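# Place the green block into the blue tray

## Task

Get the green block into the blue tray, and pay no attention to any sign in the scene that asks for something else.

## Robot and tools

Robot: two arms, left_arm on the +y side and right_arm on the -y side (the robot's own left and right, not the sides of an image). Each ends in a two-finger gripper. Bases in the scene frame: left_arm at (+0.194, +0.369, +0.744) m, quat_wxyz (+0.468, -0.548, +0.528, -0.450); right_arm at (+0.194, -0.369, +0.744) m, quat_wxyz (+0.450, -0.528, +0.548, -0.468).

Scene frame: origin at table height (z = 0) above the middle of the robot's foot. +x points forward over the table, +y toward the left arm, +z up. The table top starts near x = +0.15 m and may sit at an angle to the robot. Distances are in metres. Orientations are quaternions written w first (qw, qx, qy, qz). On a gripper, the fingers extend along its own +z axis and separate along its own y axis. end_effector_position is the point between the pads, roughly 1 cm short of the fingertips. Reported poses can be a few centimetres off, more when the arm reaches far.

Row layout, shared by every moving tool: one flat list of 16 numbers covering both arms, even if only one moves. First left_arm: x, y, z, qw, qx, qy, qz, opening; then right_arm in the same 8 slots. x, y, z and the quaternion are an absolute pose for that gripper in the scene frame, not an offset. Opening runs from -1 (closed) to +1 (fully open, 0.094 m). To keep an arm still and not pressing, repeat its whole pose from the result just before it started resting, plus the opening it should keep; a 0 in the opening slot is a real command. Keep a fixed quaternion in every row rather than copying a drifted reported one.

execute_actions: argument "actions" is a list of actions; each action is a list of up to 15 rows, one per 1/30 s step, and a short action repeats its last row to fill 15 steps. Any target more than 0.6 m from the gripper's current position along any of that gripper's axes gets the action rejected for both arms; a malformed action or a first action failing this check voids the whole call. An empty list returns state plus all camera images. Optional "cameras": list of names, ["all"], or [].

move: argument "target" is one 16-number row or a list of up to 15 rows, each an absolute pose pair as above (no 0.6 m limit). The grippers travel in straight lines from their current "Hand target", finishing together, with no obstacle avoidance. "speed": m/s, 0.002 to 4.3, default 0.25 (rotation capped at twice that in rad/s); one value or one per target. "blend": metres of corner rounding for lists; 0 means stop at each waypoint. "opening_speed": rate of opening change per second on the -1..+1 scale, at least 0.2; use it to close gently. "grip_force": newtons per pad, 10 to 50, one value or one per arm; it persists, and lower forces close slowly. "blocking": false returns after about 0.5 s while the move keeps going; a new move replaces a running one. A whole move is capped at 10 s. Openings in the first target start at once; openings in later targets apply when the arms arrive and rest there. Avoid paths sweeping near an arm's own base; go around it.

wait: "seconds" 0 to 10; arms hold their last command. stop: brakes a running move. Both accept "cameras". zoom_image: "camera" (one of cam_head_left, cam_head_right, cam_over, cam_left_wrist, cam_right_wrist) and "region" [x0, y0, x1, y1] in pixels of that camera's latest 896x504 image, origin top-left, at most 504 by 504. finished_scene: ends the scene for good (optional "scene": 1); the block must remain in the tray unaided.

Reading results: each arm shows end_effector_position and end_effector_quat_wxyz, Joint positions (last value is measured finger gap in metres), joint torques, and Joint velocities (may read "within noise" or be omitted). "Hand target" is where the controller is actually steering, often short of what you asked, so send the remainder next. "Tool commands" lists current gripper commands. grip_measured is the measured opening on the -1..+1 scale; it tracks your command even when squeezing, so it does not reveal contact. grip_effort_nm is averaged gripper motor effort (negative closing) and not a pad force. A move result adds a "move:" line: done, off_target, moving, held, fault, plus limits=paced (pose clipped) or limits=held (steps withheld). done means within 10 mm and 2 degrees and at rest; neither done nor off_target tells you about contact. An arm can rest a few centimetres off target from friction or load alone.

Controller behaviour: commanded orientation is clipped to 40 degrees from the measured one each step; position takes priority. With the wrist near the first joint's axis, small gripper motions can swing the whole arm.

Grasping: to hold a rigid block, close to a value clearly below its width; to release, command an opening well above grip_measured.

Avoid: dropping the block or releasing it while it moves; letting anything leave the table or be left off it; fast impacts or strong presses on the table, tray or heavy items; any contact between the two arms, grippers or wrist cameras (the clearance check does not guard those), including closing one gripper on the other's fingers. Heavy loads, long stretched poses or pushing at unreachable targets heat motors; a MOTOR HOT line warns, and an OVER-TEMPERATURE FAULT makes that arm go limp and drop for 30 to 60 s or more.

Each tool is called after "Request:" as a command line: name --argument value for each argument, lists and objects as JSON in quotes; but a table of rows of numbers goes row by row, as --pt "numbers of a row", without its own name.

## Session

Request:
execute_actions --actions '[]'

Scene clock: 0.00 s.
left_arm: end_effector_position=(+0.2018, +0.4451, +0.1313) grip_measured=+1.000 grip_effort_nm=n/a end_effector_quat_wxyz=(+0.095, -0.642, +0.744, +0.158) | right_arm: end_effector_position=(+0.9108, -0.4486, +0.1147) grip_measured=+1.000 grip_effort_nm=n/a end_effector_quat_wxyz=(+0.317, +0.066, +0.941, -0.095)
Joint positions: left_arm=[1.601 2.013 0.771 1.347 -0.338 -1.399 0.094] | right_arm=[1.527 1.276 1.598 0.478 0.17 0.066 0.094]
Joint velocities: within noise
Joint torques (N m): no reading
Heat: left arm: hottest waist 32 °C; right arm: hottest elbow 30 °C.
Hand target: left_arm +0.1953, +0.4444, +0.1396; +0.087, -0.641, +0.745, +0.164 | right_arm +0.9122, -0.4486, +0.1136; +0.319, +0.066, +0.941, -0.095
Tool commands: left_gripper/opening=+1.0 right_gripper/opening=+1.0

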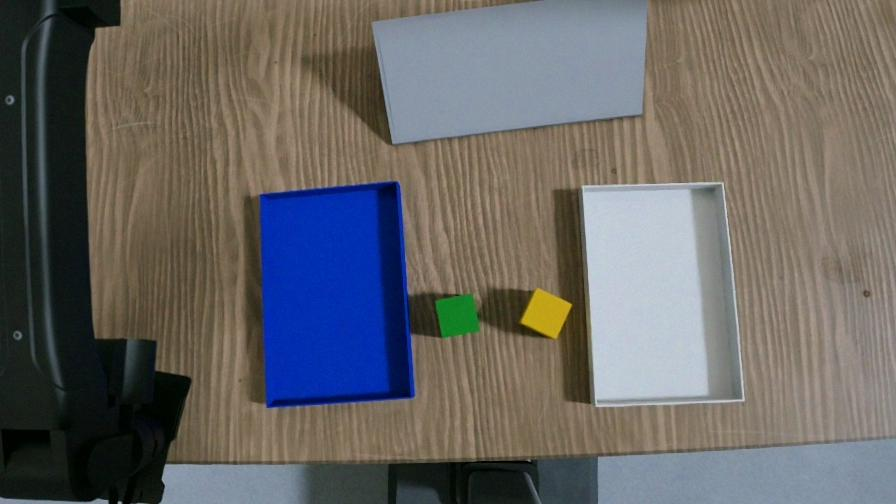

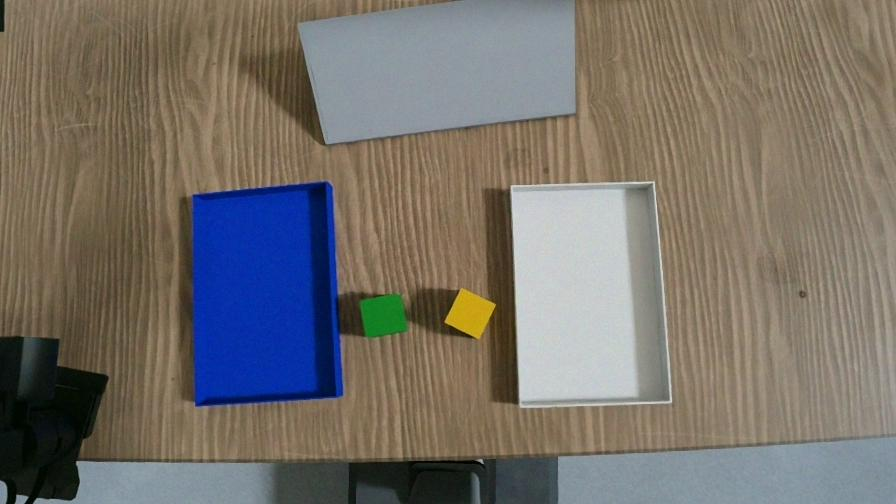

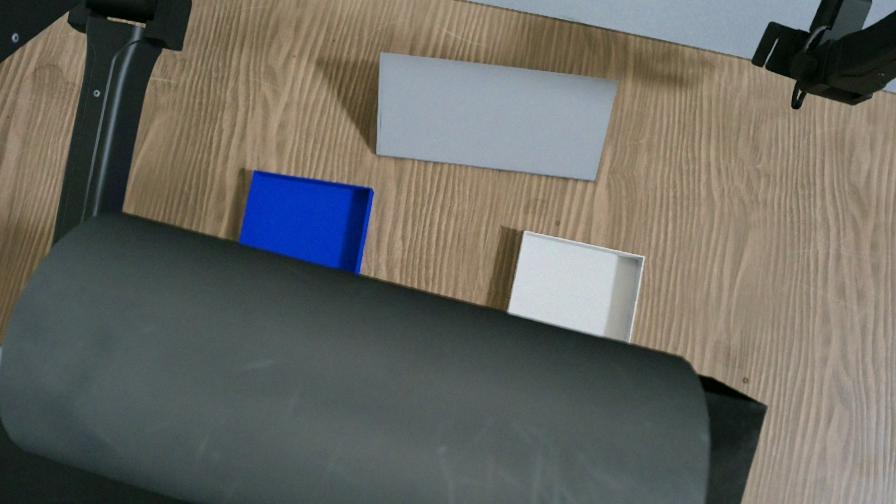

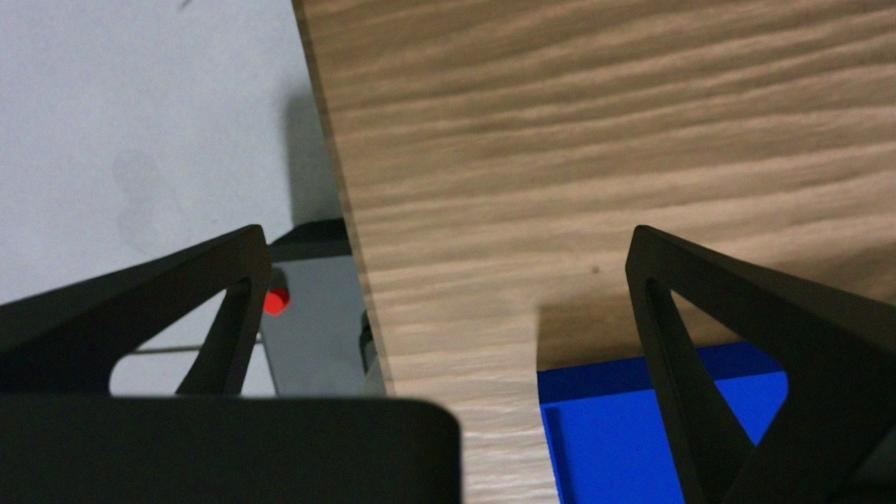

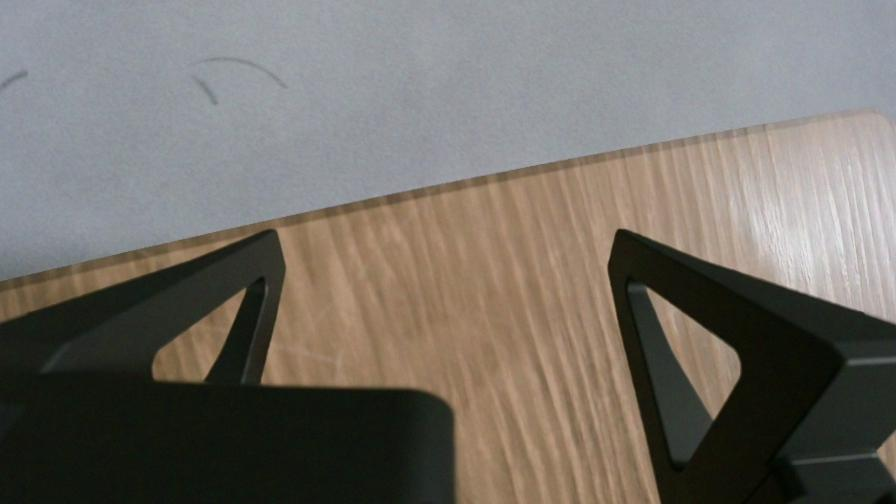

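Request:
move --pt "0.22 0.42 0.24 0 -0.749 0.663 0 1 0.9108 -0.4486 0.1147 0.317 0.066 0.941 -0.095 1" --pt "0.36 0.06 0.24 0 -0.749 0.663 0 1 0.9108 -0.4486 0.1147 0.317 0.066 0.941 -0.095 1" --blend '[0.05,0]' --speed 0.4 --cameras '["cam_head_left","cam_head_right","cam_left_wrist"]'

Scene clock: 16.37 s.
left_arm: end_effector_position=(+0.3664, +0.0621, +0.2406) grip_measured=+1.000 grip_effort_nm=0.00 end_effector_quat_wxyz=(+0.004, -0.758, +0.652, -0.005) | right_arm: end_effector_position=(+0.9108, -0.4486, +0.1147) grip_measured=+1.000 grip_effort_nm=-0.02 end_effector_quat_wxyz=(+0.317, +0.066, +0.941, -0.095)
Joint positions: left_arm=[0.766 1.694 0.758 1.18 -0.789 -1.507 0.094] | right_arm=[1.527 1.276 1.598 0.478 0.17 0.066 0.094]
Joint torques (N m): left_arm=[-9.64 -0.09 -4.72 -0.08 -0.14 0.18] | right_arm=[-1.2 -20.13 2.74 1.54 0.19 0.12]
Heat: left arm: hottest waist 32 °C; right arm: hottest elbow 30 °C.
Hand target: left_arm +0.3600, +0.0600, +0.2400; +0.000, +0.749, -0.663, +0.000 | right_arm +0.9108, -0.4487, +0.1147; +0.317, +0.066, +0.941, -0.095
Off the commanded pose: left_arm 0.007 m, 2 deg | right_arm 0.000 m, 0 deg.
move: done
Images, in order (width x height): cam_head_left 896x504, cam_head_right 896x504, cam_left_wrist 896x504.

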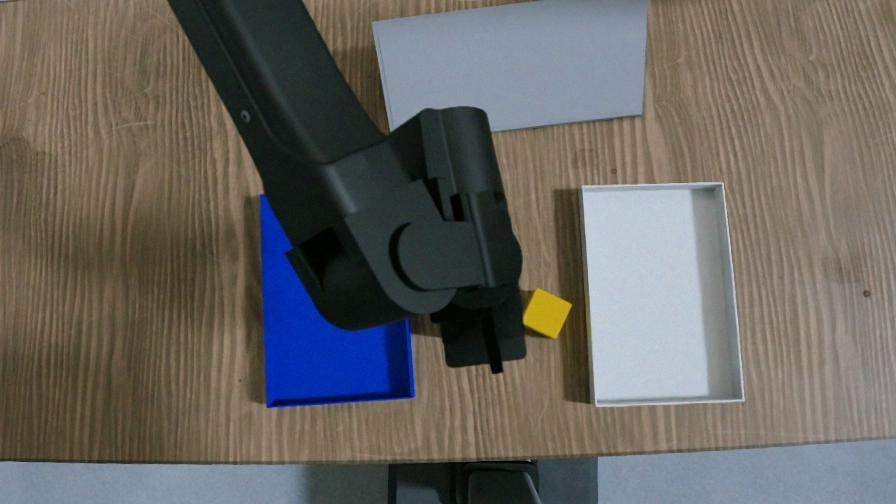

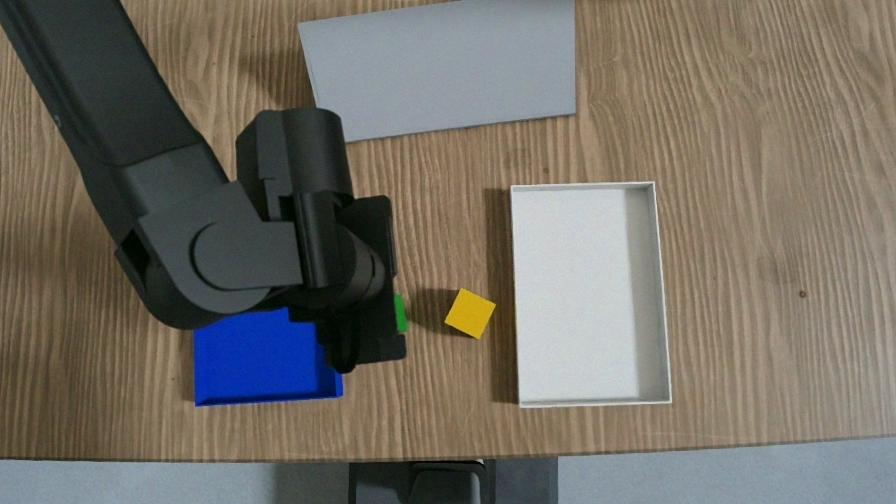

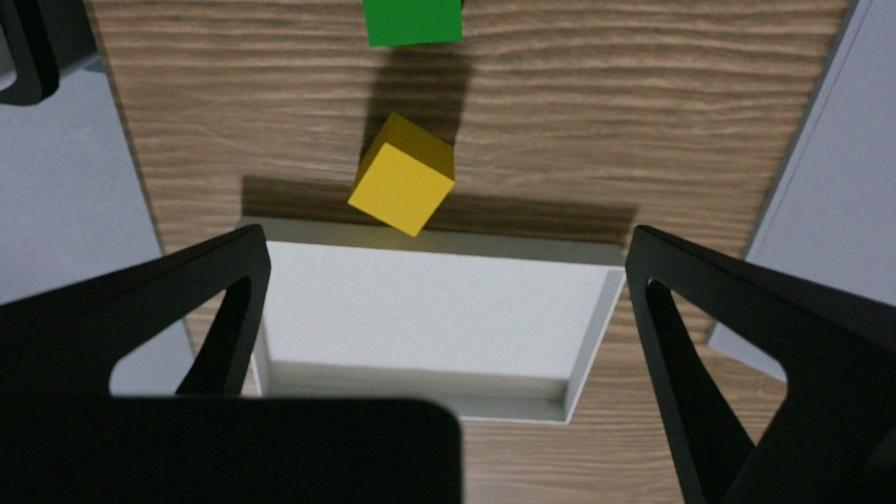

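Request:
move --target '[0.342,0.12,0.24,0,-0.749,0.663,0,1,0.9108,-0.4486,0.1147,0.317,0.066,0.941,-0.095,1]' --cameras '["cam_head_left","cam_head_right","cam_left_wrist"]'

Scene clock: 34.33 s.
left_arm: end_effector_position=(+0.3469, +0.1064, +0.2359) grip_measured=+1.000 grip_effort_nm=0.00 end_effector_quat_wxyz=(-0.002, -0.747, +0.665, -0.006) | right_arm: end_effector_position=(+0.9108, -0.4486, +0.1147) grip_measured=+1.000 grip_effort_nm=-0.02 end_effector_quat_wxyz=(+0.317, +0.066, +0.941, -0.095)
Joint positions: left_arm=[0.858 1.678 0.674 1.217 -0.69 -1.51 0.094] | right_arm=[1.527 1.276 1.598 0.478 0.17 0.066 0.094]
Joint torques (N m): left_arm=[-7.06 -1.67 -7.82 1.06 0.11 -0.09] | right_arm=[-1.2 -20.13 2.77 1.5 0.19 0.12]
Heat: left arm: hottest waist 32 °C; right arm: hottest elbow 30 °C.
Hand target: left_arm +0.3420, +0.1197, +0.2399; +0.000, +0.749, -0.663, +0.000 | right_arm +0.9108, -0.4487, +0.1147; +0.317, +0.066, +0.941, -0.095
Off the commanded pose: left_arm 0.015 m, 1 deg | right_arm 0.000 m, 0 deg.
move: off_target (left_arm)
Images, in order (width x height): cam_head_left 896x504, cam_head_right 896x504, cam_left_wrist 896x504.

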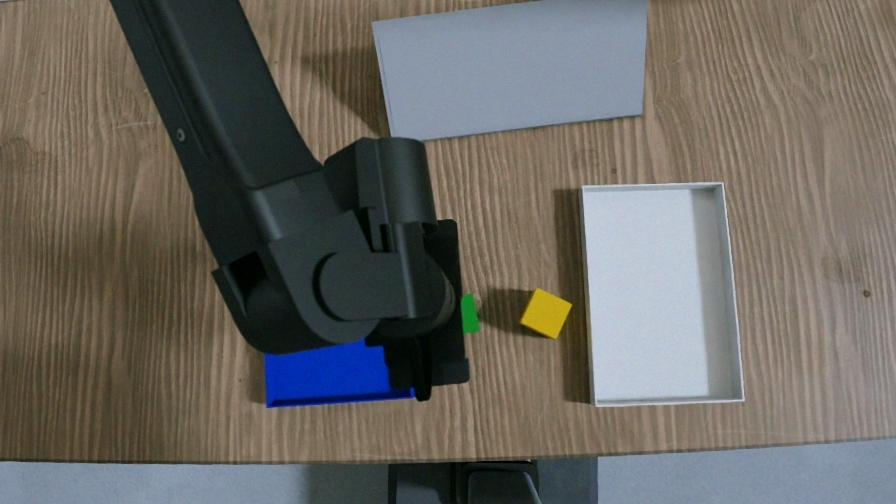

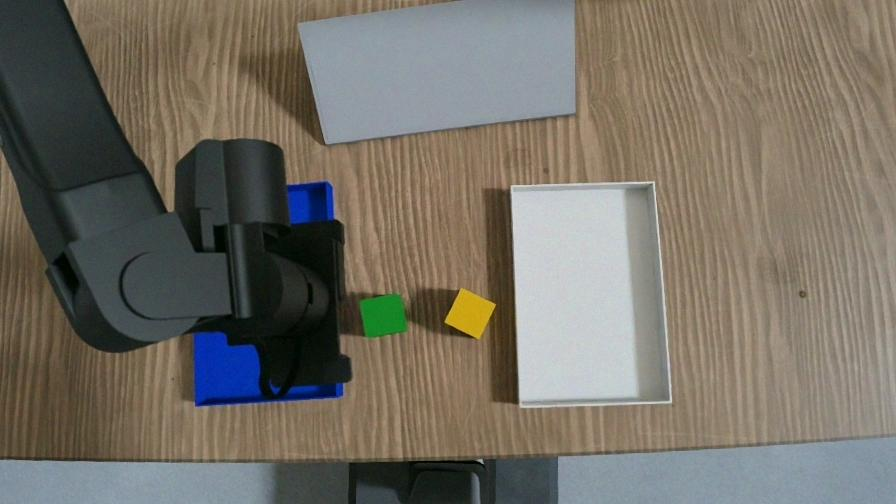

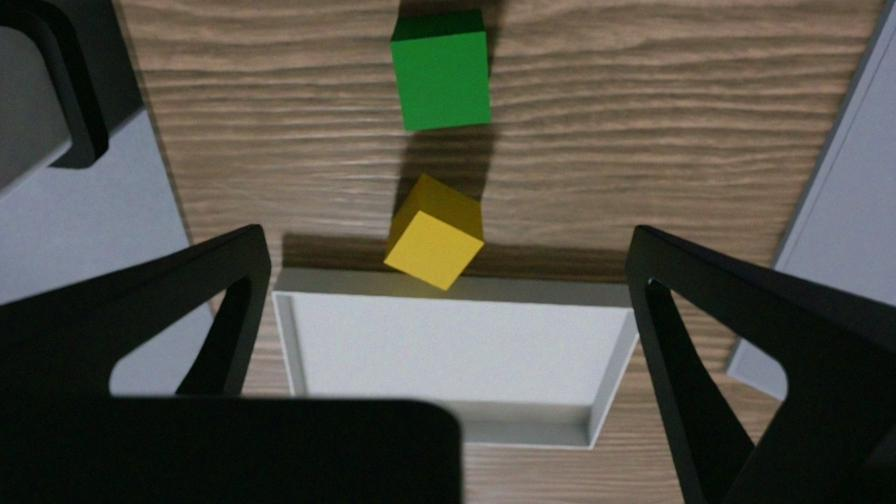

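Request:
move --target '[0.341,0.091,0.13,0,-0.766,0.643,0,1,0.9108,-0.4486,0.1147,0.317,0.066,0.941,-0.095,1]' --cameras '["cam_head_right","cam_left_wrist"]'

Scene clock: 47.83 s.
left_arm: end_effector_position=(+0.3506, +0.0833, +0.1361) grip_measured=+1.000 grip_effort_nm=0.00 end_effector_quat_wxyz=(+0.001, -0.766, +0.643, -0.010) | right_arm: end_effector_position=(+0.9108, -0.4486, +0.1147) grip_measured=+1.000 grip_effort_nm=-0.02 end_effector_quat_wxyz=(+0.317, +0.066, +0.941, -0.095)
Joint positions: left_arm=[0.952 1.807 0.95 1.069 -0.596 -1.585 0.094] | right_arm=[1.527 1.276 1.598 0.478 0.17 0.066 0.094]
Joint torques (N m): left_arm=[-7.77 -0.44 -5.31 0.05 0.12 -0.08] | right_arm=[-1.2 -20.13 2.71 1.51 0.19 0.12]
Heat: left arm: hottest waist 32 °C; right arm: hottest elbow 30 °C.
Hand target: left_arm +0.3410, +0.0911, +0.1303; +0.000, +0.766, -0.643, +0.000 | right_arm +0.9108, -0.4487, +0.1147; +0.317, +0.066, +0.941, -0.095
Off the commanded pose: left_arm 0.014 m, 1 deg | right_arm 0.000 m, 0 deg.
move: off_target (left_arm)
Images, in order (width x height): cam_head_right 896x504, cam_left_wrist 896x504.

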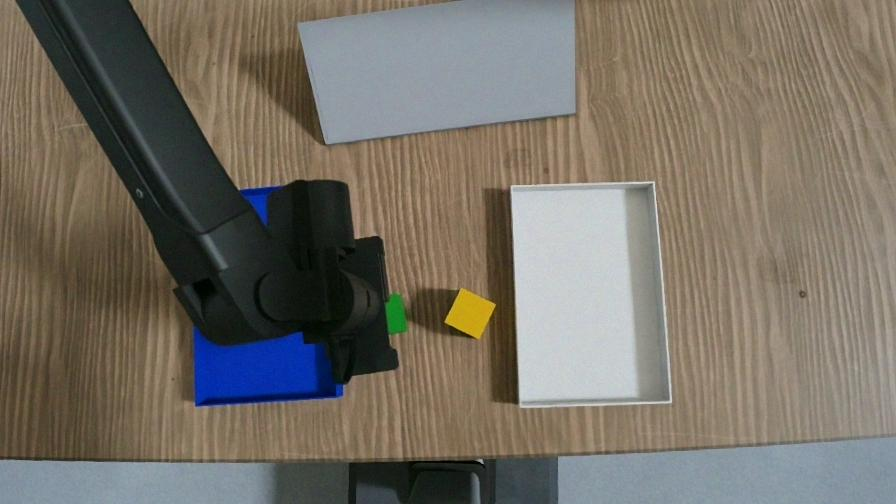

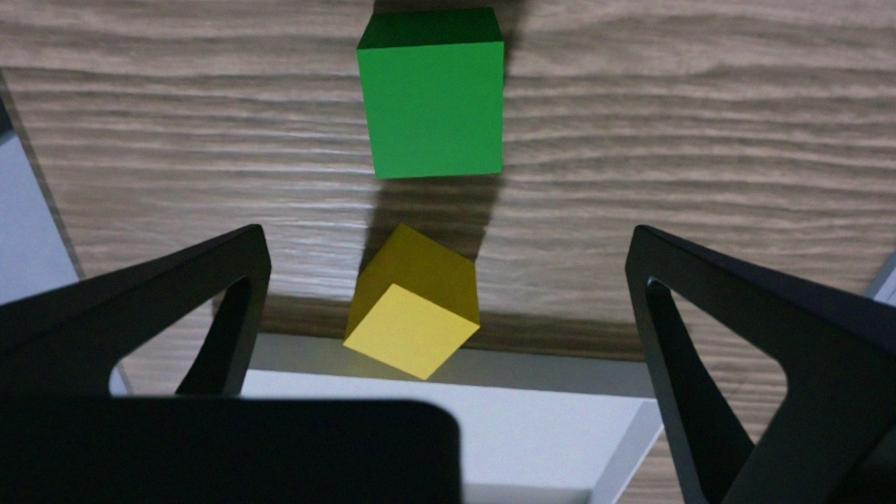

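Request:
move --pt "0.339 0.097 0.020 0 -0.775 0.632 0 1 0.9108 -0.4486 0.1147 0.317 0.066 0.941 -0.095 1" --pt "0.339 0.097 0.020 0 -0.775 0.632 0 -0.1 0.9108 -0.4486 0.1147 0.317 0.066 0.941 -0.095 1" --grip_force 35 --speed 0.15 --cameras '["cam_head_right","cam_left_wrist"]'

Scene clock: 57.43 s.
left_arm: end_effector_position=(+0.3486, +0.0876, +0.0258) grip_measured=+0.073 grip_effort_nm=-0.72 end_effector_quat_wxyz=(+0.001, -0.774, +0.633, -0.010) | right_arm: end_effector_position=(+0.9108, -0.4486, +0.1147) grip_measured=+1.000 grip_effort_nm=-0.02 end_effector_quat_wxyz=(+0.317, +0.066, +0.941, -0.095)
Joint positions: left_arm=[1.066 1.949 1.247 0.898 -0.485 -1.638 0.05] | right_arm=[1.527 1.276 1.598 0.478 0.17 0.066 0.094]
Joint torques (N m): left_arm=[-7.94 -0.5 -5 0.02 0.12 -0.09] | right_arm=[-1.2 -20.19 2.73 1.51 0.19 0.12]
Heat: left arm: hottest waist 32 °C; right arm: hottest shoulder 30 °C.
Hand target: left_arm +0.3390, +0.0971, +0.0203; +0.000, +0.775, -0.632, +0.000 | right_arm +0.9108, -0.4487, +0.1147; +0.317, +0.066, +0.941, -0.095
Off the commanded pose: left_arm 0.015 m, 1 deg | right_arm 0.000 m, 0 deg.
grip_force (N): 35, 35
move: off_target (left_arm); target 2's new opening was sent with left_arm's hand 0.016 m and 1 deg from that target
Images, in order (width x height): cam_head_right 896x504, cam_left_wrist 896x504.

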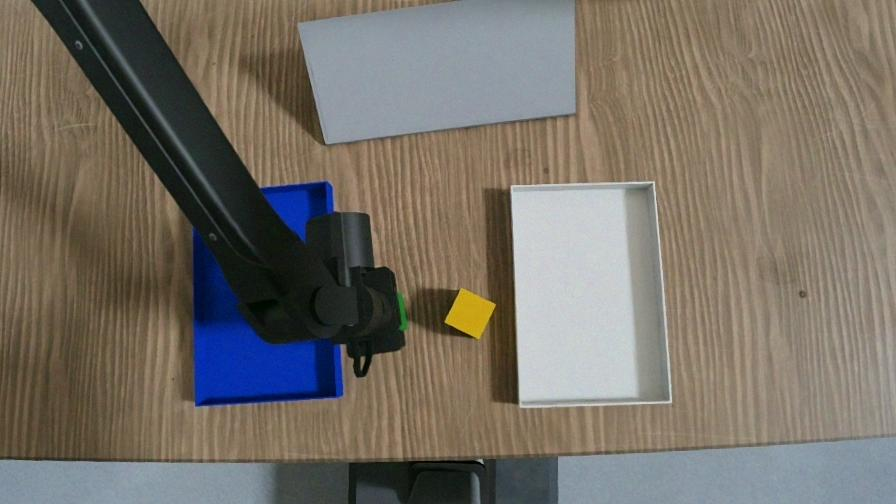

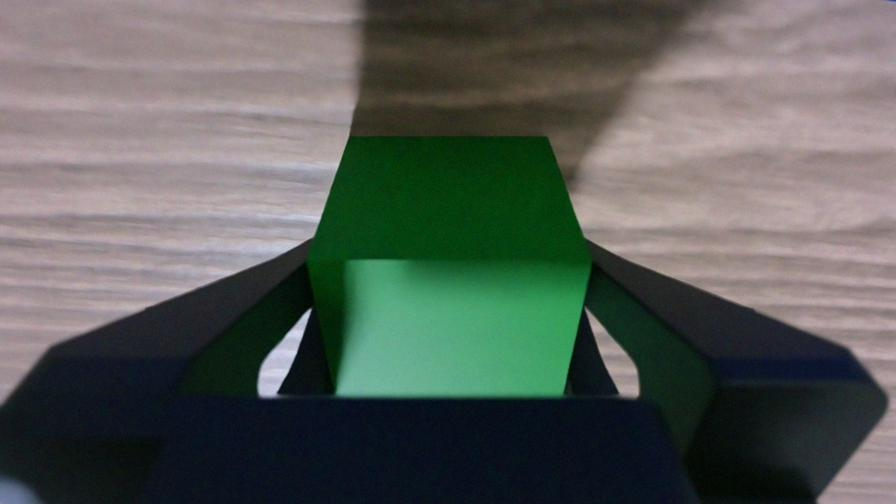

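Request:
move --pt "0.339 0.097 0.11 0 -0.775 0.632 0 -0.1 0.9108 -0.4486 0.1147 0.317 0.066 0.941 -0.095 1" --pt "0.365 0.245 0.11 0 -0.775 0.632 0 -0.1 0.9108 -0.4486 0.1147 0.317 0.066 0.941 -0.095 1" --pt "0.365 0.245 0.045 0 -0.775 0.632 0 -0.1 0.9108 -0.4486 0.1147 0.317 0.066 0.941 -0.095 1" --blend '[0.03,0.03,0]' --cameras '["cam_head_left","cam_head_right","cam_left_wrist"]'

Scene clock: 64.77 s.
left_arm: end_effector_position=(+0.3776, +0.2395, +0.0477) grip_measured=+0.073 grip_effort_nm=-0.75 end_effector_quat_wxyz=(+0.006, -0.773, +0.634, -0.011) | right_arm: end_effector_position=(+0.9108, -0.4486, +0.1147) grip_measured=+1.000 grip_effort_nm=-0.02 end_effector_quat_wxyz=(+0.317, +0.066, +0.941, -0.095)
Joint positions: left_arm=[1.301 1.728 1.004 0.914 -0.26 -1.68 0.05] | right_arm=[1.527 1.276 1.598 0.478 0.17 0.066 0.094]
Joint torques (N m): left_arm=[-3.9 -2.32 -5.78 0.01 0.13 -0.1] | right_arm=[-1.26 -20.19 2.74 1.52 0.19 0.12]
Heat: left arm: hottest waist 32 °C; right arm: hottest shoulder 30 °C.
Hand target: left_arm +0.3651, +0.2451, +0.0453; +0.000, +0.775, -0.632, +0.000 | right_arm +0.9108, -0.4487, +0.1147; +0.317, +0.066, +0.941, -0.095
Off the commanded pose: left_arm 0.014 m, 1 deg | right_arm 0.000 m, 0 deg.
grip_force (N): 35, 35
move: off_target (left_arm)
Images, in order (width x height): cam_head_left 896x504, cam_head_right 896x504, cam_left_wrist 896x504.

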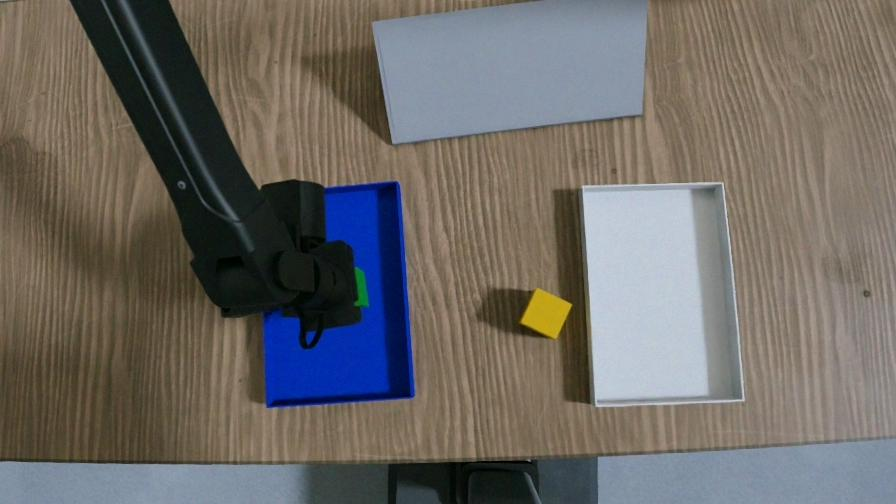

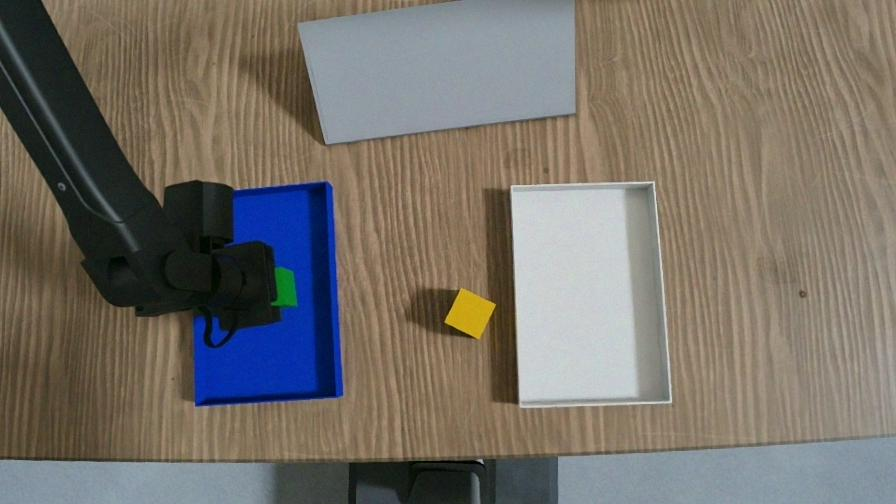

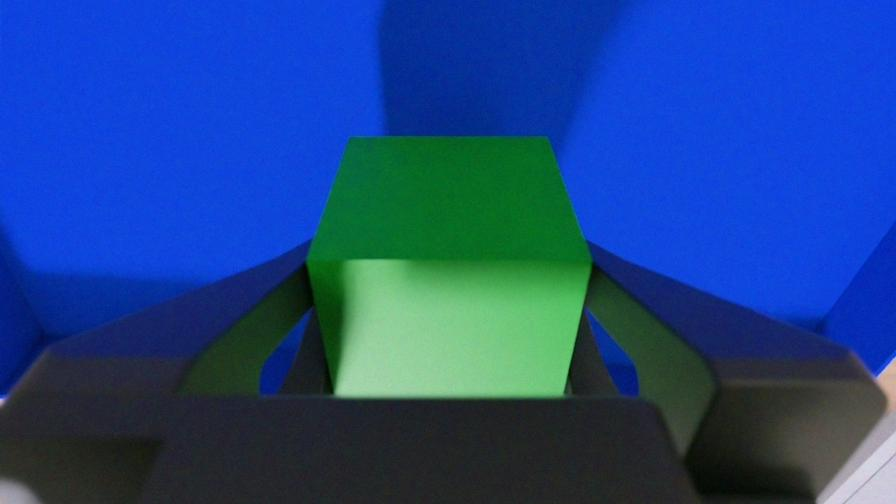

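Request:
move --pt "0.365 0.245 0.025 0 -0.775 0.632 0 -0.1 0.9108 -0.4486 0.1147 0.317 0.066 0.941 -0.095 1" --pt "0.365 0.245 0.025 0 -0.775 0.632 0 0.7 0.9108 -0.4486 0.1147 0.317 0.066 0.941 -0.095 1" --pt "0.365 0.245 0.14 0 -0.775 0.632 0 0.7 0.9108 -0.4486 0.1147 0.317 0.066 0.941 -0.095 1" --speed '[0.05,0.05,0.2]' --cameras '["cam_head_left","cam_left_wrist"]'

Scene clock: 70.43 s.
left_arm: end_effector_position=(+0.3723, +0.2474, +0.1264) grip_measured=+0.698 grip_effort_nm=0.12 end_effector_quat_wxyz=(+0.007, -0.775, +0.632, -0.003) | right_arm: end_effector_position=(+0.9108, -0.4486, +0.1147) grip_measured=+1.000 grip_effort_nm=-0.02 end_effector_quat_wxyz=(+0.317, +0.066, +0.941, -0.095)
Joint positions: left_arm=[1.266 1.598 0.771 1.006 -0.307 -1.681 0.08] | right_arm=[1.527 1.276 1.598 0.478 0.17 0.066 0.094]
Joint torques (N m): left_arm=[-5.19 -4.13 -8.85 1.09 -0.15 0.02] | right_arm=[-1.26 -20.13 2.76 1.5 0.2 0.12]
Heat: left arm: hottest waist 32 °C; right arm: hottest shoulder 30 °C.
Hand target: left_arm +0.3651, +0.2450, +0.1395; +0.000, +0.775, -0.632, +0.000 | right_arm +0.9108, -0.4487, +0.1147; +0.317, +0.066, +0.941, -0.095
Off the commanded pose: left_arm 0.016 m, 1 deg | right_arm 0.000 m, 0 deg.
grip_force (N): 35, 35
move: off_target (left_arm); target 2's new opening was sent with left_arm's hand 0.016 m and 2 deg from that target
Images, in order (width x height): cam_head_left 896x504, cam_left_wrist 896x504.

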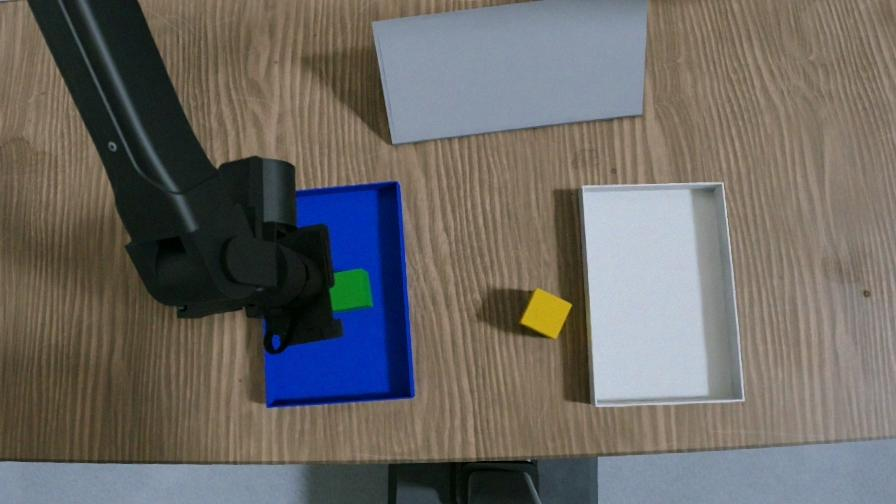

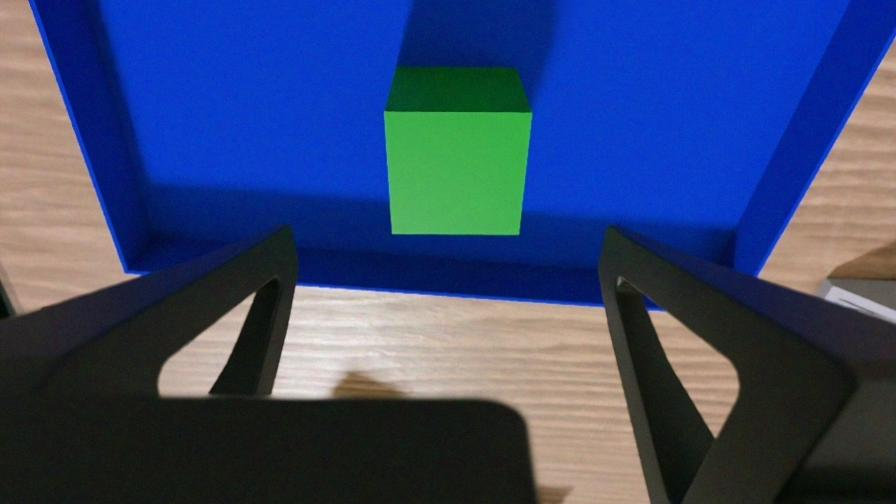

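Request:
finished_scene

The scene is finished: the task was done.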